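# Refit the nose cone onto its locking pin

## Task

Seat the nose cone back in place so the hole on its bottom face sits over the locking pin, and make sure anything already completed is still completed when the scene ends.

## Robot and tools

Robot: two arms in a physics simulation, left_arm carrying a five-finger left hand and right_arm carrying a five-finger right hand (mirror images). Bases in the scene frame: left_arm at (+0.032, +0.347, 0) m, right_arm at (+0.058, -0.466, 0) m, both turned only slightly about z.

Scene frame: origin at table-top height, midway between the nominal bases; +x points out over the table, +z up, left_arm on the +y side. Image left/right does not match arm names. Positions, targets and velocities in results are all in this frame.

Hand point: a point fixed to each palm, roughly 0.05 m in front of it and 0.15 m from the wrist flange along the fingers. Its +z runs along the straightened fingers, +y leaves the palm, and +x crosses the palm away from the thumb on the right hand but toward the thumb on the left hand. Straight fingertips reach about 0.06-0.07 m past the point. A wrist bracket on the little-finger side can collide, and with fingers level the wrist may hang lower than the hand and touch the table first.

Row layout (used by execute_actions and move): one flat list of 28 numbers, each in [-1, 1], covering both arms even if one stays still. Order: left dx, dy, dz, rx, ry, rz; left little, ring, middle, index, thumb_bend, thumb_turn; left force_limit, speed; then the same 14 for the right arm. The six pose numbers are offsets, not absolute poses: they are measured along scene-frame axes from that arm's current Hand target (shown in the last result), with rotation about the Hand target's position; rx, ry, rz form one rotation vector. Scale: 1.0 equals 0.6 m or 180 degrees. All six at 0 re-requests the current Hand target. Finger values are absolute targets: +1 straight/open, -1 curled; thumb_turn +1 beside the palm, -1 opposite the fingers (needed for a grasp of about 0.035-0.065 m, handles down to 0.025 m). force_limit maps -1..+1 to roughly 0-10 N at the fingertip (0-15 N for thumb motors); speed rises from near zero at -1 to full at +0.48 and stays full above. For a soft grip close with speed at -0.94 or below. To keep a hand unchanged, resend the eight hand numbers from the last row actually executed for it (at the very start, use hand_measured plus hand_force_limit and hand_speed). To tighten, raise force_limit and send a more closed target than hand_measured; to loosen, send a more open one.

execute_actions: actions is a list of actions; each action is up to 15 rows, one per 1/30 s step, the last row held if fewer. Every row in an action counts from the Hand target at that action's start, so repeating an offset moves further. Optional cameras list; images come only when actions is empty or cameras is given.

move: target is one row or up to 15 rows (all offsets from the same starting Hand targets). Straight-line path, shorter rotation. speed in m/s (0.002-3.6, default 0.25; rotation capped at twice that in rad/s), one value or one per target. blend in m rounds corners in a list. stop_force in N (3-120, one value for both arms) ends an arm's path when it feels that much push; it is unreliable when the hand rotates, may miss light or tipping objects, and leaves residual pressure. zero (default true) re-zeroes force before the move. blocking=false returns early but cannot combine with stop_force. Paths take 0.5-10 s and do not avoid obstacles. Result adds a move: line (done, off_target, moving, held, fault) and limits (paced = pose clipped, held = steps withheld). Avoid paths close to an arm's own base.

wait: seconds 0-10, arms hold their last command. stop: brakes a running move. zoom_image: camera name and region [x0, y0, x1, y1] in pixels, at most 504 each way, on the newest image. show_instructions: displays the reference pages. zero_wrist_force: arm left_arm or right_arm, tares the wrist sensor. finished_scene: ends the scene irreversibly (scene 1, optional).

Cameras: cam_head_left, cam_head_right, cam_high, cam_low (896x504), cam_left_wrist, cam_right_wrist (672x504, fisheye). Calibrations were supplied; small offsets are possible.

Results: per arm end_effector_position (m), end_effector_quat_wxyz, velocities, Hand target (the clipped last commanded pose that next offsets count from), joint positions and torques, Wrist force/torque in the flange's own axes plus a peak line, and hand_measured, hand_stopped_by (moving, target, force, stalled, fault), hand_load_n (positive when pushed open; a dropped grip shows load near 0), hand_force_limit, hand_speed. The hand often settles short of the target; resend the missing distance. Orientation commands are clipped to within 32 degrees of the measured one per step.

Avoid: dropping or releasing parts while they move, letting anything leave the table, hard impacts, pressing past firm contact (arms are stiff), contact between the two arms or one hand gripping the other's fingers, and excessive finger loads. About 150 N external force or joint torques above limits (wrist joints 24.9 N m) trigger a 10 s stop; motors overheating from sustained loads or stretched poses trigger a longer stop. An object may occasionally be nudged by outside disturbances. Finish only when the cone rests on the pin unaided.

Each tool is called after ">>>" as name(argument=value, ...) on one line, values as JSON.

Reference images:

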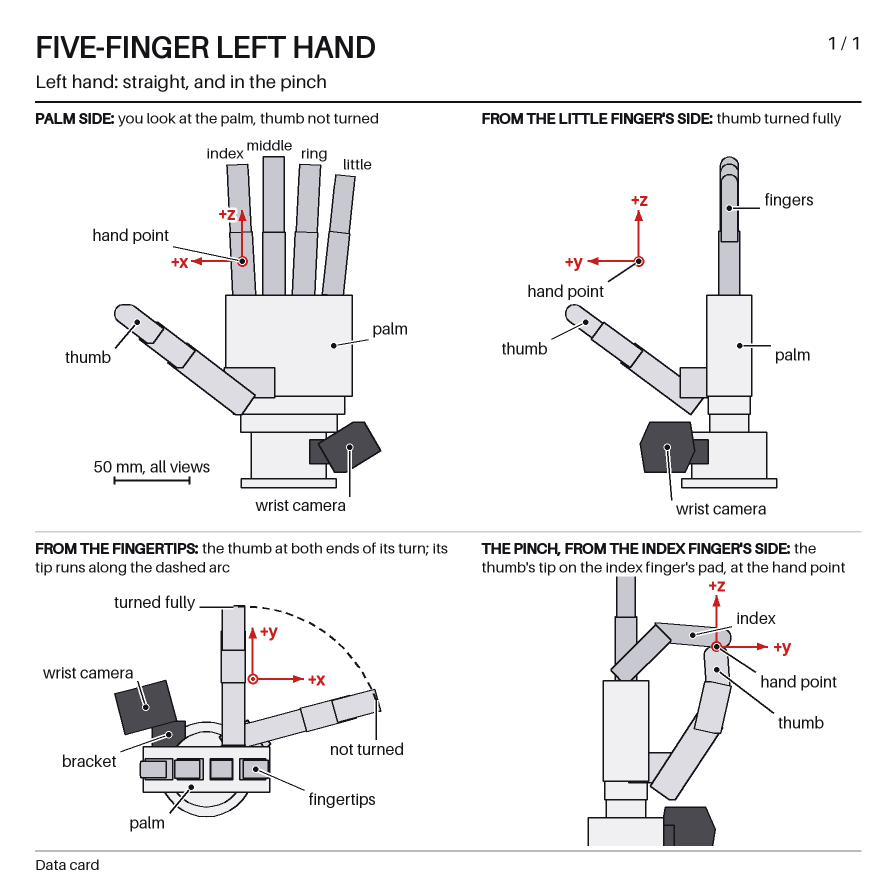

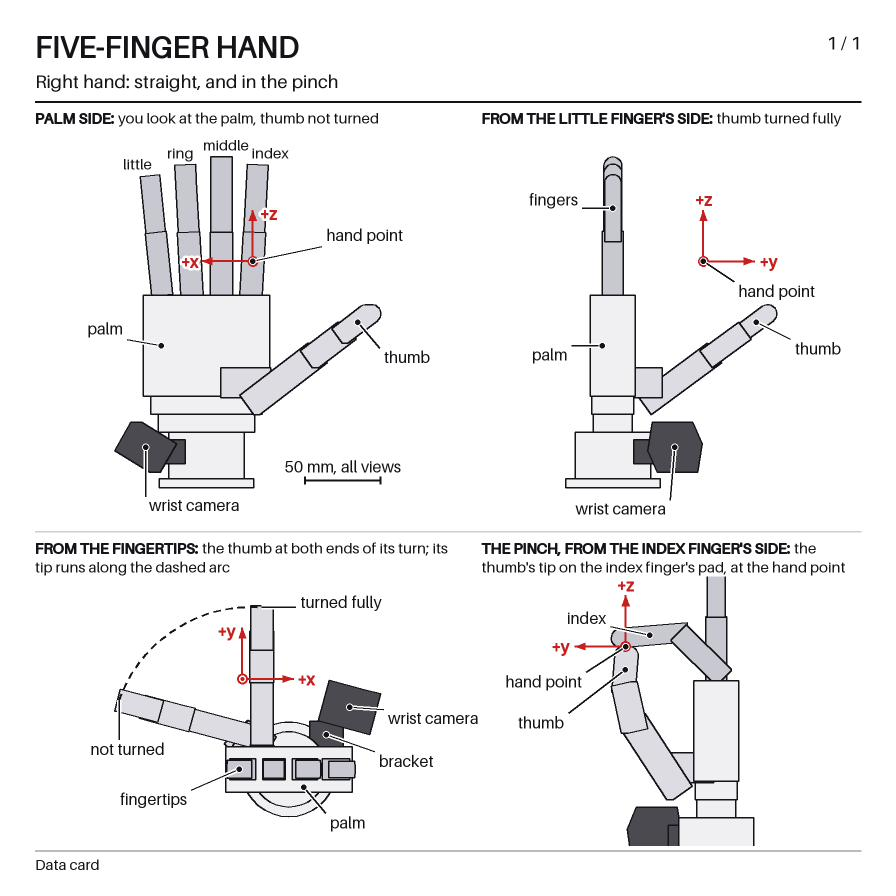

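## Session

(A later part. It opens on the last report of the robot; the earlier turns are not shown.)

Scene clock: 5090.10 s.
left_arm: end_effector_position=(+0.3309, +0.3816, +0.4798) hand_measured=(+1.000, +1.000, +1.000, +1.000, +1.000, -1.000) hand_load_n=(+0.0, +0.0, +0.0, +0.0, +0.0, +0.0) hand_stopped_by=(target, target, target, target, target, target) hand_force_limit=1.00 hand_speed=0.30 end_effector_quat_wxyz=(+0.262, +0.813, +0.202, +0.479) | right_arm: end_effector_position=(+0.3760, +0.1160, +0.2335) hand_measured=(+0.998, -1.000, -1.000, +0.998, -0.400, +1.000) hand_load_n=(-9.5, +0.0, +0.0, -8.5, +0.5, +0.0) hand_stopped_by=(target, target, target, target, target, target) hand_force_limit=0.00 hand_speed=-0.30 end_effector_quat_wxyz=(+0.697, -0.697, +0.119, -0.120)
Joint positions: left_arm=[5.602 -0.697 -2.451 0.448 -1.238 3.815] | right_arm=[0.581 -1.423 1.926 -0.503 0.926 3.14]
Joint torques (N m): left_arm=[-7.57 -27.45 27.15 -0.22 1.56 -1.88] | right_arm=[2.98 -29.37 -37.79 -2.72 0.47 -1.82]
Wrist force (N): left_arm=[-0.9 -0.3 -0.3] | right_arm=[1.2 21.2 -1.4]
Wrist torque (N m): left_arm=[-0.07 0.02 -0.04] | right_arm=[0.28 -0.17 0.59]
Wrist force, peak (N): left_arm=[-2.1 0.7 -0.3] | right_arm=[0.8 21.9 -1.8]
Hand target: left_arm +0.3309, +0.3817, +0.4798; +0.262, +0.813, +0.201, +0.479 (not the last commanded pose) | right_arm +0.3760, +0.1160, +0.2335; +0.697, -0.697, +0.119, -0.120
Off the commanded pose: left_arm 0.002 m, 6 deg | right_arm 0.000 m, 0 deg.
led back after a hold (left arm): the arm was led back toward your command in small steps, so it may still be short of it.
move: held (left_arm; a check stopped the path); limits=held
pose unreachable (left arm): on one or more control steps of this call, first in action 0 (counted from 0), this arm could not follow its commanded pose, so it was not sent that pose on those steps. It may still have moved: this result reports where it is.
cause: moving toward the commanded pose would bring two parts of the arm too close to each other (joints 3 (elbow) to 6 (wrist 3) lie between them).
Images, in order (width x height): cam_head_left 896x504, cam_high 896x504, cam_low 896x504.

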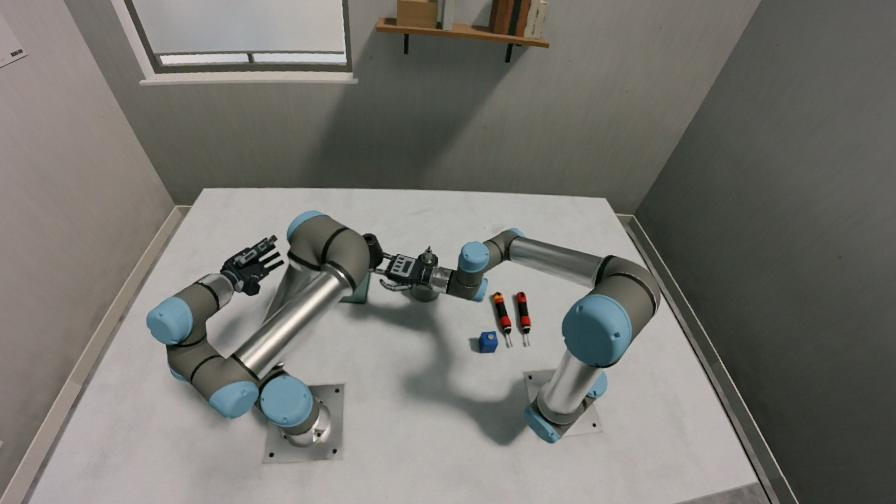

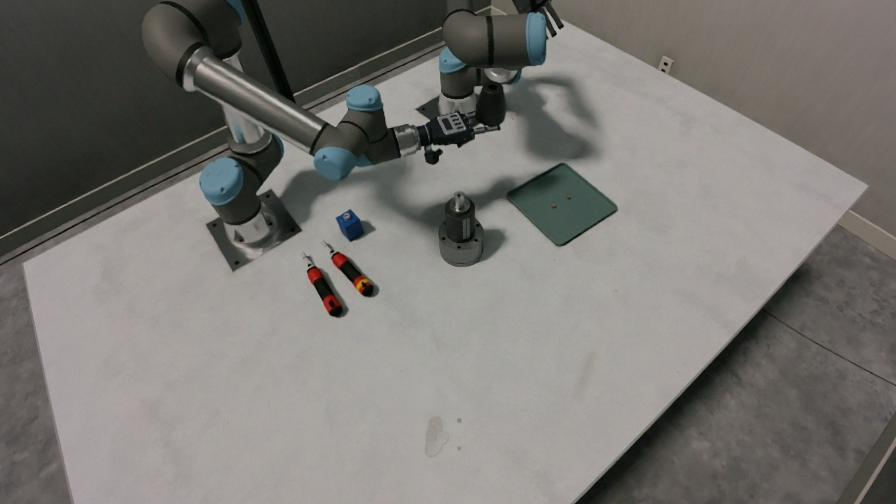

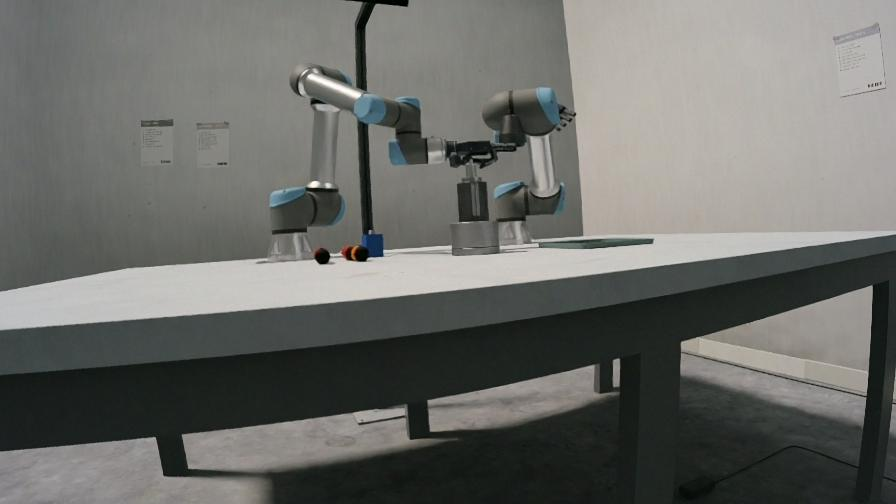

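>>> move(target=[0,0,0,0,0,0,1,1,1,1,1,-1,1,0.3,0.06,-0.13,0.03,0,0,0,1,-1,-1,1,-0.4,1,0,-0.3], speed=0.05, cameras=["cam_head_left","cam_high","cam_low"])

Scene clock: 5138.00 s.
left_arm: end_effector_position=(+0.3309, +0.3816, +0.4798) hand_measured=(+1.000, +1.000, +1.000, +1.000, +1.000, -1.000) hand_load_n=(+0.0, +0.0, +0.0, +0.0, +0.0, +0.0) hand_stopped_by=(target, target, target, target, target, target) hand_force_limit=1.00 hand_speed=0.30 end_effector_quat_wxyz=(+0.262, +0.813, +0.202, +0.479) | right_arm: end_effector_position=(+0.4120, +0.0381, +0.2515) hand_measured=(+0.998, -1.000, -1.000, +0.998, -0.400, +1.000) hand_load_n=(-9.5, +0.0, +0.0, -8.5, +0.0, -0.5) hand_stopped_by=(target, target, target, target, target, target) hand_force_limit=0.00 hand_speed=-0.30 end_effector_quat_wxyz=(+0.697, -0.697, +0.119, -0.120)
Joint positions: left_arm=[5.602 -0.697 -2.451 0.448 -1.238 3.815] | right_arm=[0.361 -1.519 1.982 -0.462 0.705 3.139]
Joint torques (N m): left_arm=[-8.15 -27.85 26.55 -0.47 1.59 -1.78] | right_arm=[-8.05 -37.17 -17.32 -1.73 -1.34 -2.29]
Wrist force (N): left_arm=[-0.6 -0.4 -0.4] | right_arm=[0.8 21.0 -1.6]
Wrist torque (N m): left_arm=[-0.08 -0.03 -0.02] | right_arm=[0.26 -0.10 0.57]
Wrist force, peak (N): left_arm=[-1.1 -0.5 -0.6] | right_arm=[0.7 21.8 -0.8]
Hand target: left_arm +0.3309, +0.3816, +0.4798; +0.262, +0.813, +0.202, +0.479 | right_arm +0.4120, +0.0380, +0.2515; +0.697, -0.697, +0.119, -0.120
Off the commanded pose: left_arm 0.000 m, 0 deg | right_arm 0.000 m, 0 deg.
move: done
Images, in order (width x height): cam_head_left 896x504, cam_high 896x504, cam_low 896x504.

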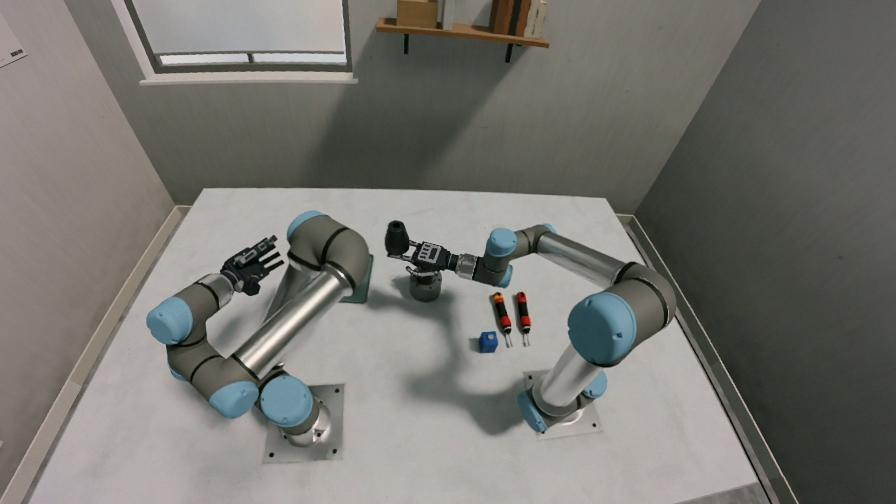

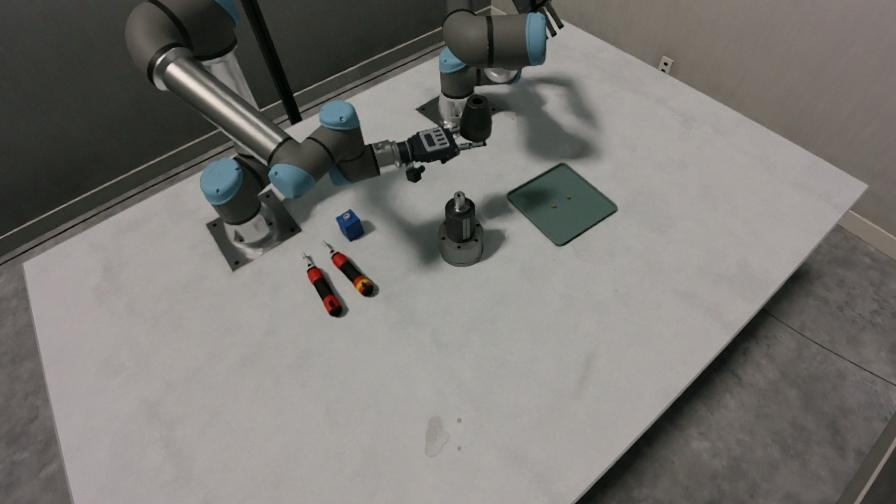

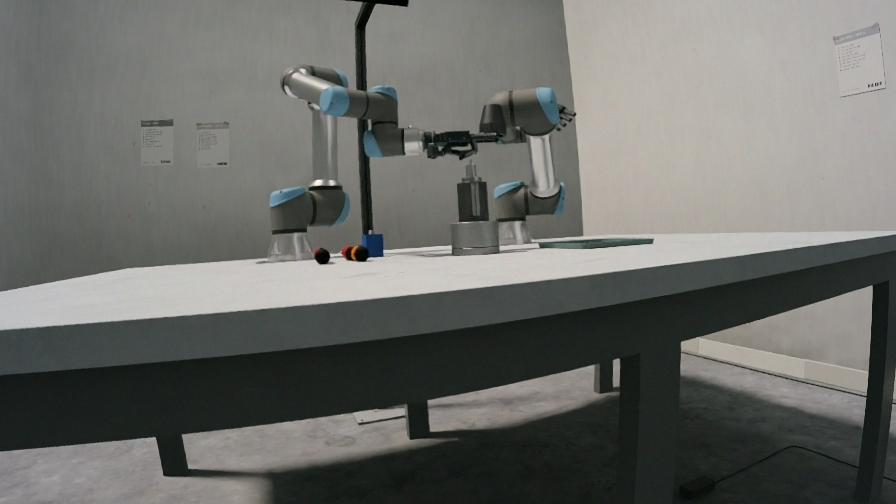

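>>> move(target=[0.05,0.3,0.05,0,0,0,1,1,1,1,1,-1,1,0.3,0,0,0,0,0,0,1,-1,-1,1,-0.4,1,0,-0.3], speed=0.12, cameras=["cam_head_left","cam_high"])

Scene clock: 5174.80 s.
left_arm: end_effector_position=(+0.3609, +0.5615, +0.5098) hand_measured=(+1.000, +1.000, +1.000, +1.000, +1.000, -1.000) hand_load_n=(+0.0, +0.0, +0.0, -0.5, +0.0, +0.0) hand_stopped_by=(target, target, target, target, target, target) hand_force_limit=1.00 hand_speed=0.30 end_effector_quat_wxyz=(+0.262, +0.813, +0.202, +0.479) | right_arm: end_effector_position=(+0.4120, +0.0380, +0.2515) hand_measured=(+0.998, -1.000, -1.000, +0.998, -0.400, +1.000) hand_load_n=(-9.5, +0.0, +0.0, -8.5, +0.0, +0.0) hand_stopped_by=(target, target, target, target, target, target) hand_force_limit=0.00 hand_speed=-0.30 end_effector_quat_wxyz=(+0.697, -0.697, +0.119, -0.120)
Joint positions: left_arm=[4.807 -1.524 -1.878 1.097 -0.576 3.22] | right_arm=[0.36 -1.519 1.982 -0.462 0.705 3.139]
Joint torques (N m): left_arm=[-9.96 6.46 24.72 -0.4 2.36 -1.63] | right_arm=[-9.61 -38.4 -18.03 -1.57 -1.65 -0.02]
Wrist force (N): left_arm=[-0.8 -0.4 -0.1] | right_arm=[0.7 21.3 -1.6]
Wrist torque (N m): left_arm=[-0.09 0.00 -0.03] | right_arm=[0.30 -0.09 0.58]
Wrist force, peak (N): left_arm=[-1.3 -0.2 0.0] | right_arm=[0.9 21.6 -1.4]
Hand target: left_arm +0.3609, +0.5616, +0.5098; +0.262, +0.813, +0.202, +0.479 | right_arm +0.4120, +0.0380, +0.2515; +0.697, -0.697, +0.119, -0.120
Off the commanded pose: left_arm 0.000 m, 0 deg | right_arm 0.000 m, 0 deg.
move: done
Images, in order (width x height): cam_head_left 896x504, cam_high 896x504.

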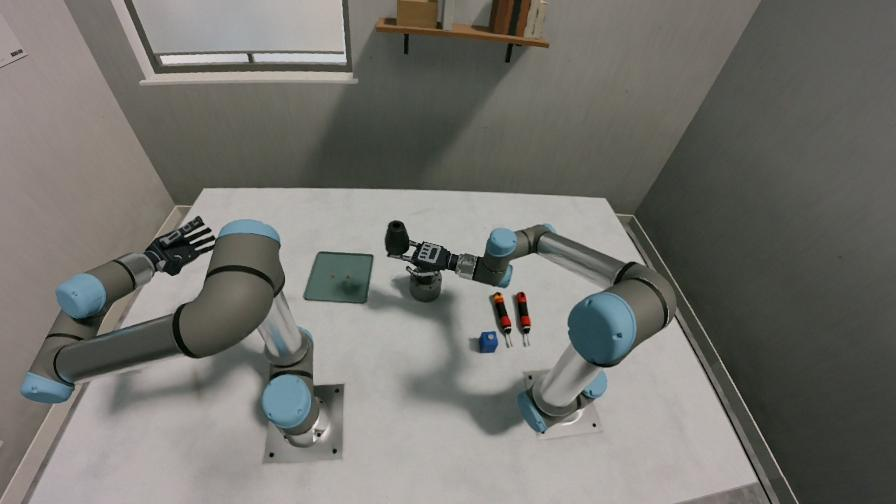

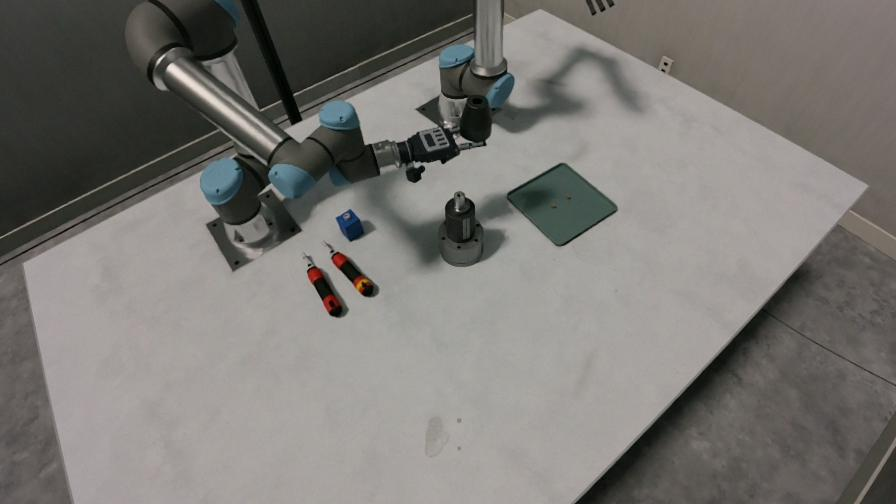

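>>> move(target=[0.065,-0.3525,-0.183,0.0499,-0.3852,-0.1539,1,1,1,1,1,-1,1,0.3,0,0,0.1333,0,0,0,1,-1,-1,1,-0.4,1,0,-0.3], speed=0.12, cameras=["cam_head_left","cam_high","cam_left_wrist"])

Scene clock: 5215.67 s.
left_arm: end_effector_position=(+0.3999, +0.3501, +0.4001) hand_measured=(+1.000, +1.000, +1.000, +1.000, +1.000, -1.000) hand_load_n=(+0.0, +0.0, +0.0, +0.0, +0.0, +0.0) hand_stopped_by=(target, target, target, target, target, target) hand_force_limit=1.00 hand_speed=0.30 end_effector_quat_wxyz=(+0.369, +0.440, -0.205, +0.793) | right_arm: end_effector_position=(+0.4120, +0.0380, +0.3314) hand_measured=(+0.998, -1.000, -1.000, +0.998, -0.400, +1.000) hand_load_n=(-9.5, +0.0, +0.0, -8.5, +0.0, -0.5) hand_stopped_by=(target, target, target, target, target, target) hand_force_limit=0.00 hand_speed=-0.30 end_effector_quat_wxyz=(+0.697, -0.697, +0.119, -0.120)
Joint positions: left_arm=[4.067 -1.827 -2.573 0.112 -0.62 5.777] | right_arm=[0.36 -1.588 1.835 -0.246 0.705 3.14]
Joint torques (N m): left_arm=[-7.51 8.02 15.55 -0.4 -2.57 2.17] | right_arm=[-8.82 -36.14 -39.76 -1.68 1.44 -1.55]
Wrist force (N): left_arm=[-1.1 -0.6 0.1] | right_arm=[0.9 21.2 -1.9]
Wrist torque (N m): left_arm=[-0.17 -0.12 -0.31] | right_arm=[0.30 -0.12 0.59]
Wrist force, peak (N): left_arm=[-1.5 -0.4 0.5] | right_arm=[0.6 22.1 -1.8]
Hand target: left_arm +0.3999, +0.3501, +0.4000; +0.369, +0.440, -0.205, +0.793 | right_arm +0.4120, +0.0380, +0.3315; +0.697, -0.697, +0.119, -0.120
Off the commanded pose: left_arm 0.000 m, 0 deg | right_arm 0.000 m, 0 deg.
move: done
camera_calibration:
cam_left_wrist: T_world_to_cam=[[0.649841, 0.734436, 0.195731, -0.600245], [-0.721732, 0.515497, 0.461916, -0.0689645], [0.23835, -0.441437, 0.865057, -0.16906], [0, 0, 0, 1]] pos_world=[0.380585, 0.401763, 0.295589]
Images, in order (width x height): cam_head_left 896x504, cam_high 896x504, cam_left_wrist 672x504.

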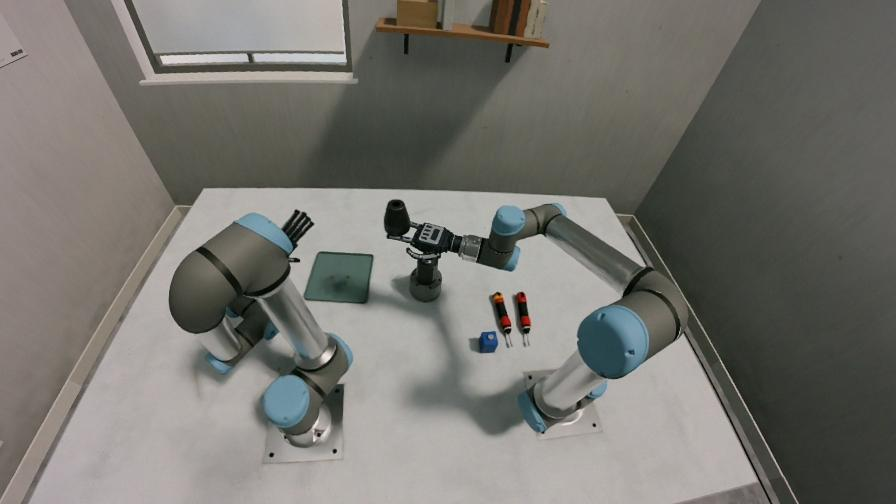

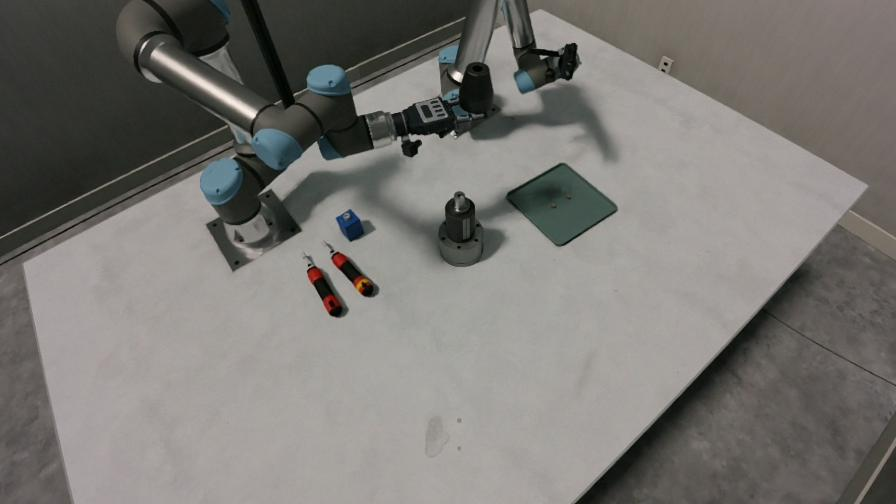

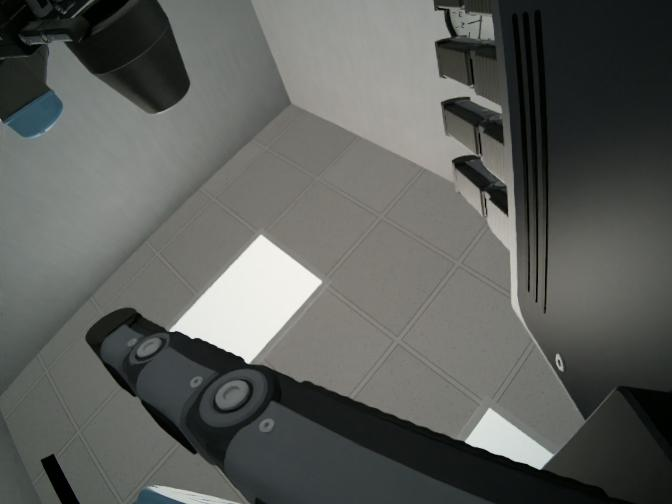

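>>> move(target=[[0,-0.05,-0.136,0,0,0,1,1,1,1,1,-1,1,0.3,0,0,0,0,0,0,1,-1,-1,1,-0.4,1,0,-0.3],[0.0325,-0.3798,-0.136,0,0,0,1,1,1,1,1,-1,1,0.3,0,0,0,0,0,0,1,-1,-1,1,-0.4,1,0,-0.3]], speed=0.1, blend=[0.03,0], cameras=["cam_head_left","cam_high","cam_left_wrist","cam_low"])

Scene clock: 5232.50 s.
left_arm: end_effector_position=(+0.4189, +0.1235, +0.3184) hand_measured=(+1.000, +1.000, +1.000, +1.000, +1.000, -1.000) hand_load_n=(+0.0, +0.0, +0.5, +0.0, +0.0, -0.5) hand_stopped_by=(target, target, target, target, target, target) hand_force_limit=1.00 hand_speed=0.30 end_effector_quat_wxyz=(+0.463, +0.449, -0.317, +0.695) end_effector_velocity=(+0.000, -0.001, -0.001) end_effector_angular_velocity=(+0.000, -0.002, -0.003) | right_arm: end_effector_position=(+0.4120, +0.0380, +0.3315) hand_measured=(+0.998, -1.000, -1.000, +0.998, -0.400, +1.000) hand_load_n=(-9.5, +0.0, +0.0, -9.0, +0.0, +0.0) hand_stopped_by=(target, target, target, target, target, target) hand_force_limit=0.00 hand_speed=-0.30 end_effector_quat_wxyz=(+0.697, -0.697, +0.119, -0.120)
Joint positions: left_arm=[3.463 -1.882 -2.547 -0.259 -0.407 6.285] | right_arm=[0.36 -1.588 1.835 -0.246 0.705 3.139]
Joint velocities: left_arm=[-0.004 -0.005 0.003 0.003 -0.001 0.001] | right_arm=[within noise]
Joint torques (N m): left_arm=[-9.8 12.16 15.35 4.28 -2.58 1.97] | right_arm=[1.4 -35.99 -40.3 -1.62 1.31 -2.41]
Wrist force (N): left_arm=[-1.1 -0.5 -0.1] | right_arm=[0.9 21.0 -1.5]
Wrist torque (N m): left_arm=[-0.18 -0.13 -0.31] | right_arm=[0.26 -0.12 0.59]
Wrist force, peak (N): left_arm=[-1.6 -0.4 0.0] | right_arm=[1.0 21.8 -1.9]
Hand target: left_arm +0.4194, +0.1222, +0.3184; +0.369, +0.440, -0.205, +0.793 | right_arm +0.4120, +0.0380, +0.3315; +0.697, -0.697, +0.119, -0.120
Off the commanded pose: left_arm 0.001 m, 20 deg | right_arm 0.000 m, 0 deg.
joint sent to its limit (left arm) — joint 6 (wrist 3), upper limit. The joint targets are off in orientation, not in position.
move: off_target (left_arm)
camera_calibration:
cam_left_wrist: T_world_to_cam=[[0.853181, 0.463874, 0.238545, -0.495582], [-0.508244, 0.636402, 0.580243, -0.042744], [0.117349, -0.616291, 0.778727, -0.103351], [0, 0, 0, 1]] pos_world=[0.413225, 0.193396, 0.223503]
Images, in order (width x height): cam_head_left 896x504, cam_high 896x504, cam_low 896x504, cam_left_wrist 672x504.

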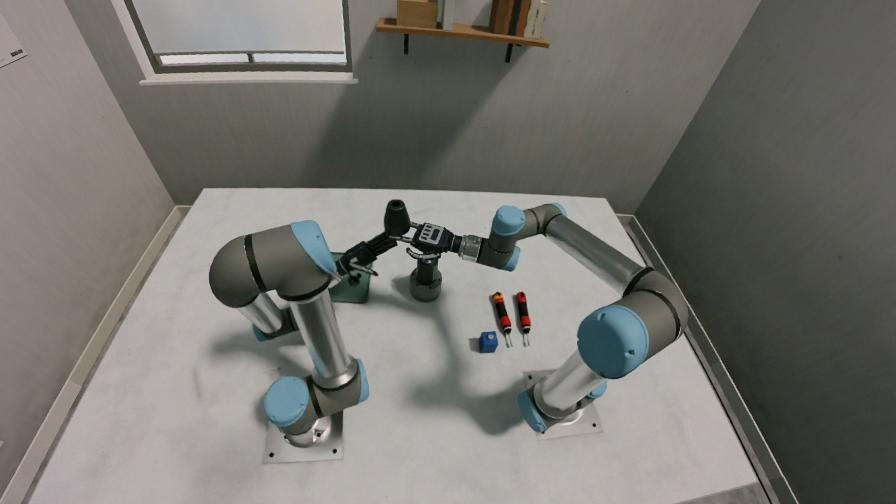

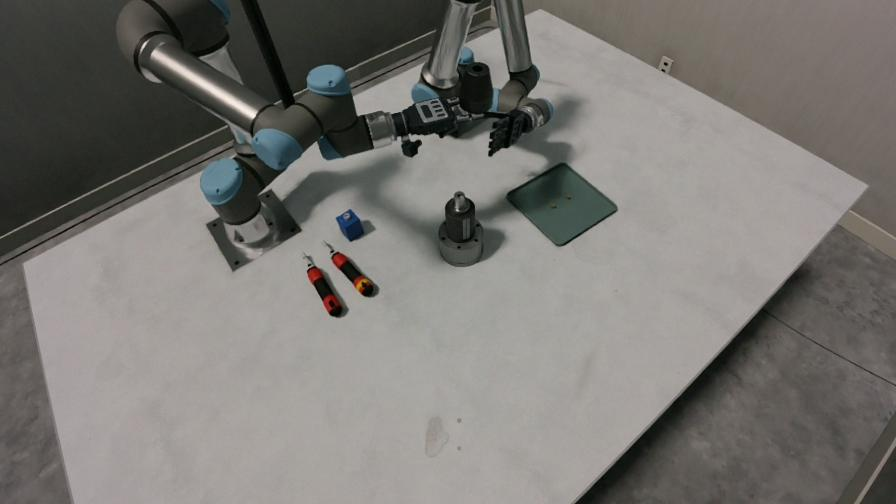

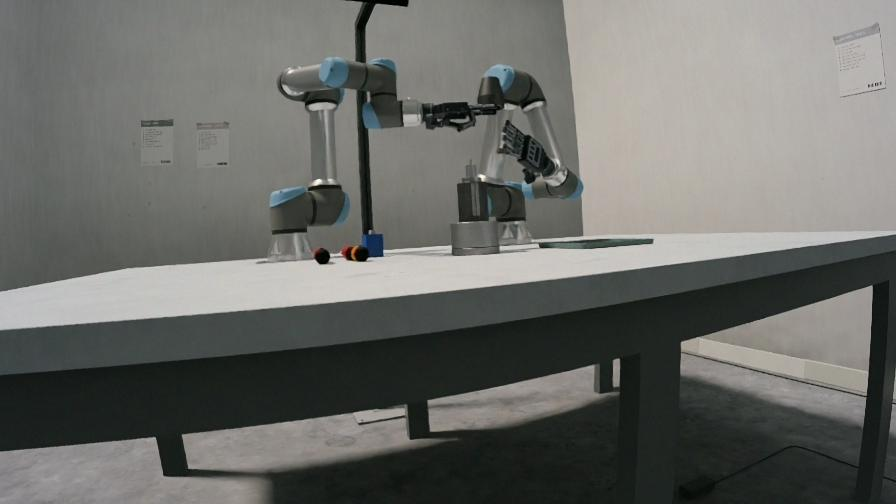

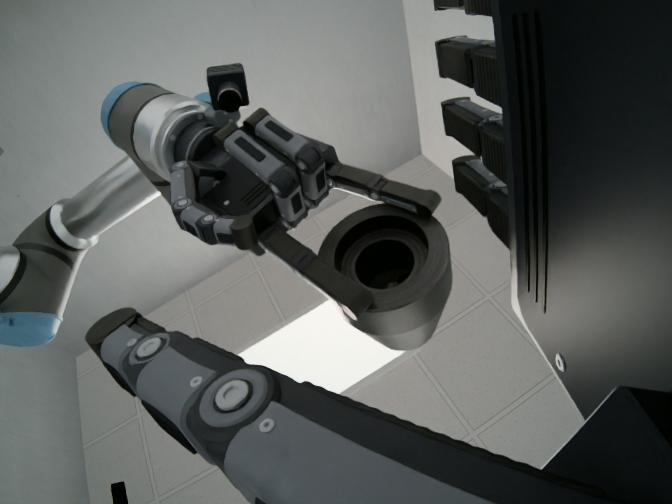

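>>> zoom_image(camera="cam_left_wrist", region=[290, 160, 480, 360])

>>> zoom_image(camera="cam_left_wrist", region=[340, 215, 440, 315])

Scaled by 2.520 from the camera's 672x504 image, which has a finer 960x720 frame.

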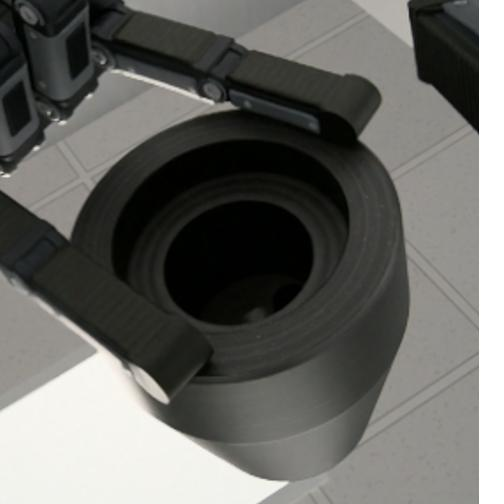

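Scaled by 5.040 from the camera's 672x504 image, which has a finer 960x720 frame.

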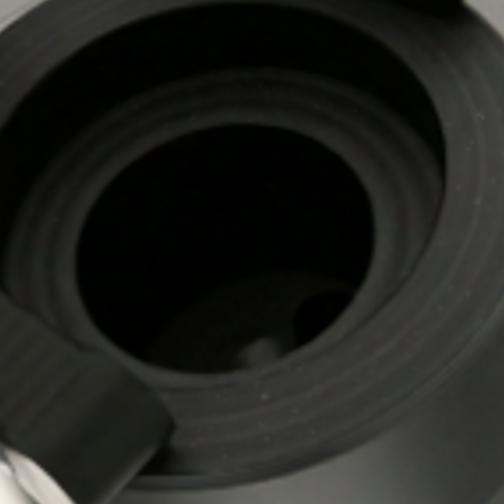

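>>> zoom_image(camera="cam_left_wrist", region=[310, 190, 390, 270])

>>> zoom_image(camera="cam_left_wrist", region=[380, 190, 460, 270])

>>> zoom_image(camera="cam_left_wrist", region=[310, 250, 390, 330])

>>> zoom_image(camera="cam_left_wrist", region=[380, 250, 460, 330])

Scaled by 6.300 from the camera's 672x504 image, which has a finer 960x720 frame.

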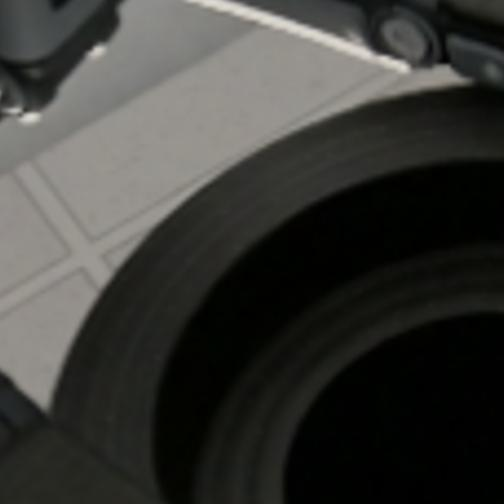

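Scaled by 6.300 from the camera's 672x504 image, which has a finer 960x720 frame.

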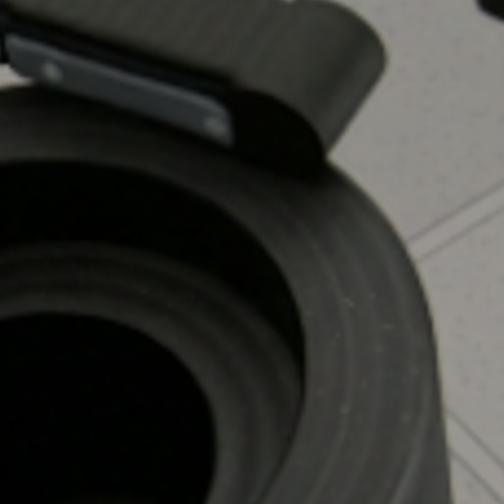

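Scaled by 6.300 from the camera's 672x504 image, which has a finer 960x720 frame.

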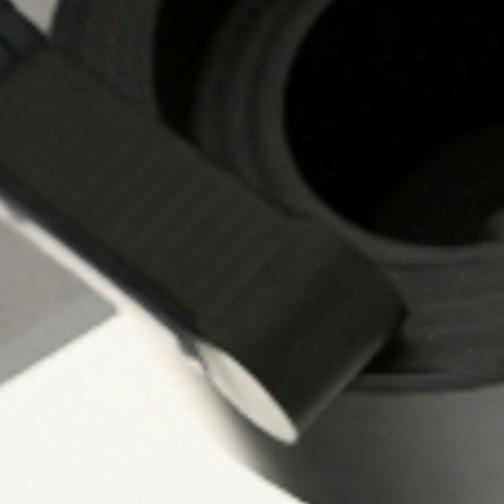

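Scaled by 6.300 from the camera's 672x504 image, which has a finer 960x720 frame.

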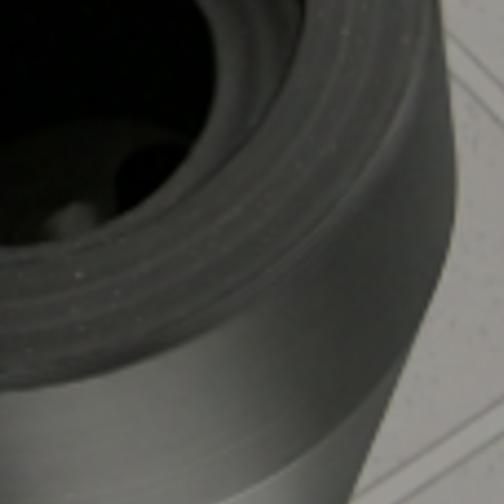

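>>> zoom_image(camera="cam_left_wrist", region=[364, 254, 420, 296])

Scaled by 9.000 from the camera's 672x504 image, which has a finer 960x720 frame.

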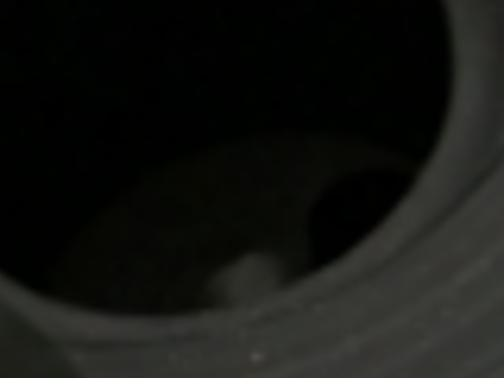

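>>> zoom_image(camera="cam_low", region=[430, 70, 520, 160])

Scaled by 5.600 from the camera's 896x504 image, which has a finer 1280x720 frame.

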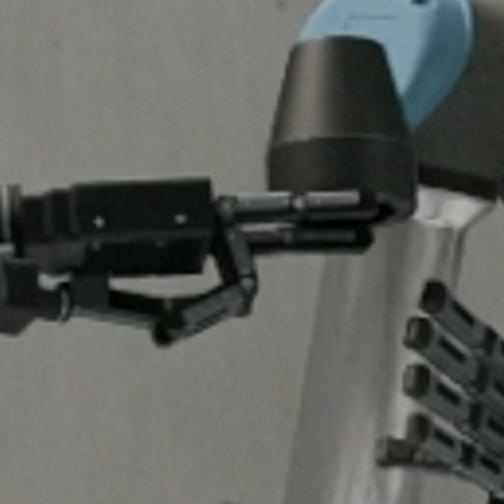

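>>> move(target=[0,0,0,0,0,0,1,1,1,1,1,-1,1,0.3,0.0067,0.019,-0.002,0.01833,-0.00649,0,1,-1,-1,1,-0.4,1,0,-0.3], speed=0.03, cameras=["cam_low","cam_left_wrist","cam_high"])

>>> zoom_image(camera="cam_low", region=[440, 70, 520, 150])

>>> zoom_image(camera="cam_low", region=[430, 150, 520, 260])

Scene clock: 5525.83 s.
left_arm: end_effector_position=(+0.4189, +0.1234, +0.3184) hand_measured=(+1.000, +1.000, +1.000, +1.000, +1.000, -1.000) hand_load_n=(+0.0, +0.0, +0.0, +0.0, +0.0, -0.5) hand_stopped_by=(target, target, target, target, target, target) hand_force_limit=1.00 hand_speed=0.30 end_effector_quat_wxyz=(+0.463, +0.449, -0.317, +0.696) | right_arm: end_effector_position=(+0.4160, +0.0494, +0.3303) hand_measured=(+0.998, -1.000, -1.000, +0.998, -0.400, +1.000) hand_load_n=(-9.0, +0.0, +0.0, -8.0, +0.0, +0.0) hand_stopped_by=(target, target, target, target, target, target) hand_force_limit=0.00 hand_speed=-0.30 end_effector_quat_wxyz=(+0.718, -0.676, +0.115, -0.123)
Joint positions: left_arm=[3.463 -1.883 -2.547 -0.258 -0.407 6.285] | right_arm=[0.378 -1.58 1.872 -0.383 0.725 3.208]
Joint torques (N m): left_arm=[-8.81 12.23 16.56 4.17 -2.41 1.99] | right_arm=[7.44 -22.47 -19.86 -7.01 2.33 2.08]
Wrist force (N): left_arm=[-0.9 -0.2 0.0] | right_arm=[1.0 21.1 -2.6]
Wrist torque (N m): left_arm=[-0.13 -0.15 -0.32] | right_arm=[0.37 -0.14 0.58]
Wrist force, peak (N): left_arm=[-1.6 -0.6 0.2] | right_arm=[1.1 21.9 -1.9]
Hand target: left_arm +0.4194, +0.1222, +0.3184; +0.369, +0.440, -0.205, +0.793 | right_arm +0.4160, +0.0494, +0.3303; +0.718, -0.676, +0.115, -0.123
Off the commanded pose: left_arm 0.001 m, 20 deg | right_arm 0.000 m, 0 deg.
joint sent to its limit (left arm) — joint 6 (wrist 3), upper limit. The joint targets are off in orientation, not in position.
move: off_target (left_arm)
camera_calibration:
cam_left_wrist: T_world_to_cam=[[0.853304, 0.463497, 0.238835, -0.495642], [-0.508219, 0.636939, 0.579674, -0.0425549], [0.116554, -0.616019, 0.779061, -0.103147], [0, 0, 0, 1]] pos_world=[0.413329, 0.193293, 0.223402]
Images, in order (width x height): cam_high 896x504, cam_low 896x504, cam_left_wrist 672x504.

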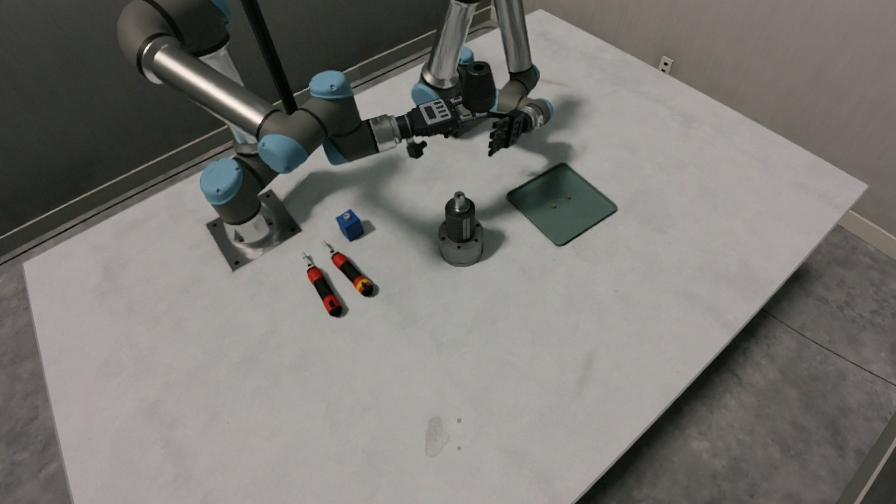

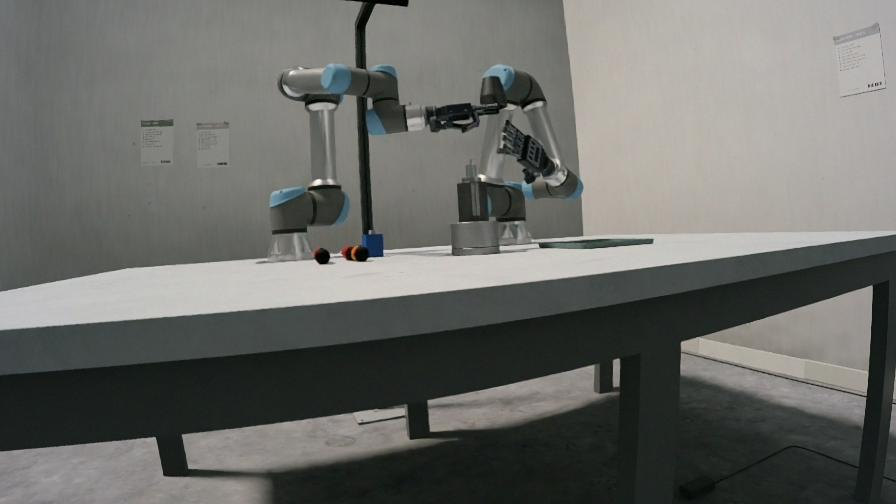

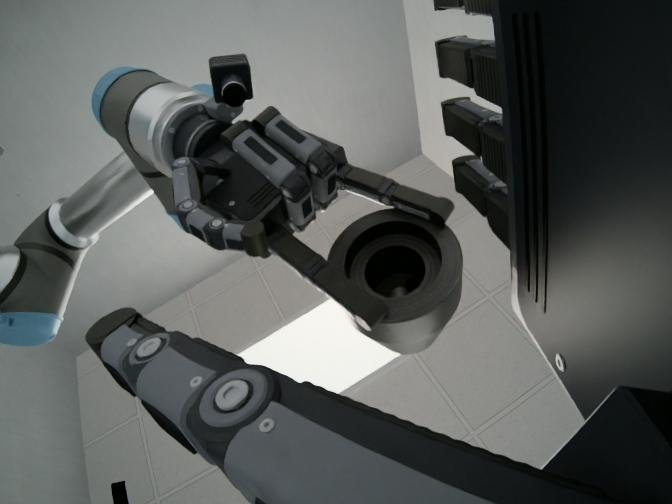

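Scaled by 6.300 from the camera's 896x504 image, which has a finer 1280x720 frame.

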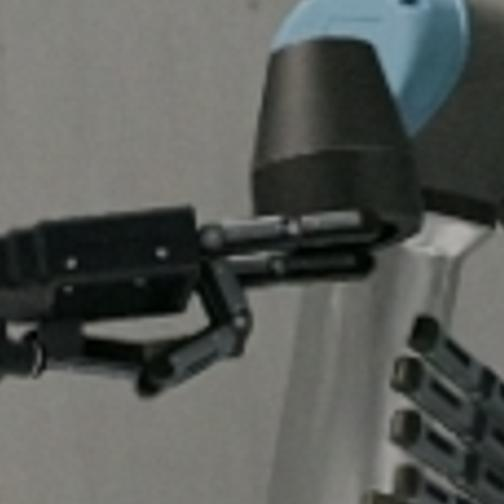

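Scaled by 4.582 from the camera's 896x504 image, which has a finer 1280x720 frame.

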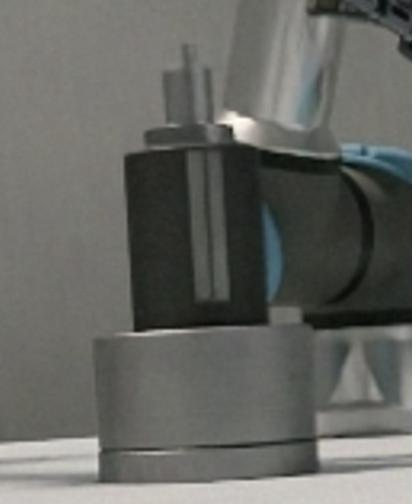

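>>> zoom_image(camera="cam_left_wrist", region=[320, 190, 420, 290])

>>> zoom_image(camera="cam_left_wrist", region=[390, 190, 490, 290])

>>> zoom_image(camera="cam_left_wrist", region=[350, 240, 450, 340])

>>> zoom_image(camera="cam_left_wrist", region=[370, 260, 426, 302])

Scaled by 5.040 from the camera's 672x504 image, which has a finer 960x720 frame.

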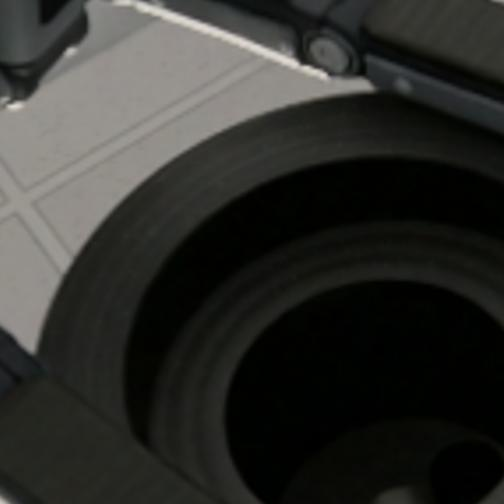

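Scaled by 5.040 from the camera's 672x504 image, which has a finer 960x720 frame.

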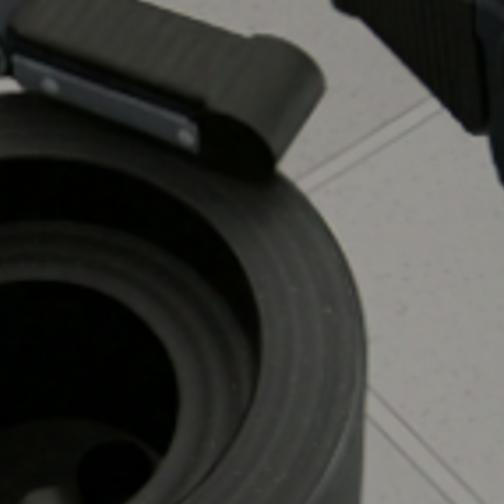

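Scaled by 5.040 from the camera's 672x504 image, which has a finer 960x720 frame.

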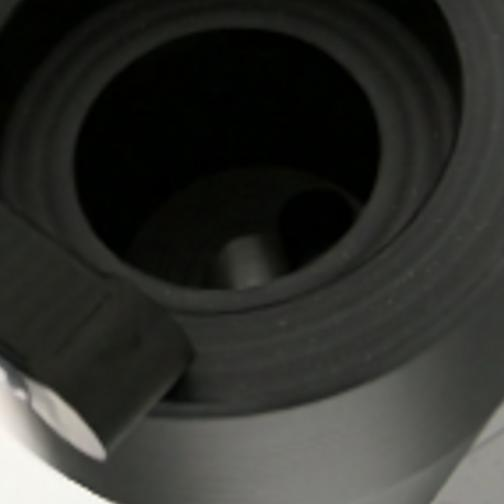

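Scaled by 9.000 from the camera's 672x504 image, which has a finer 960x720 frame.

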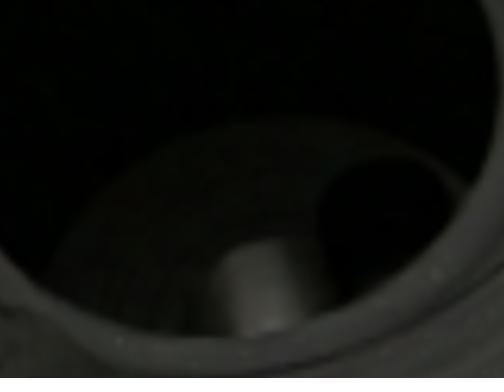

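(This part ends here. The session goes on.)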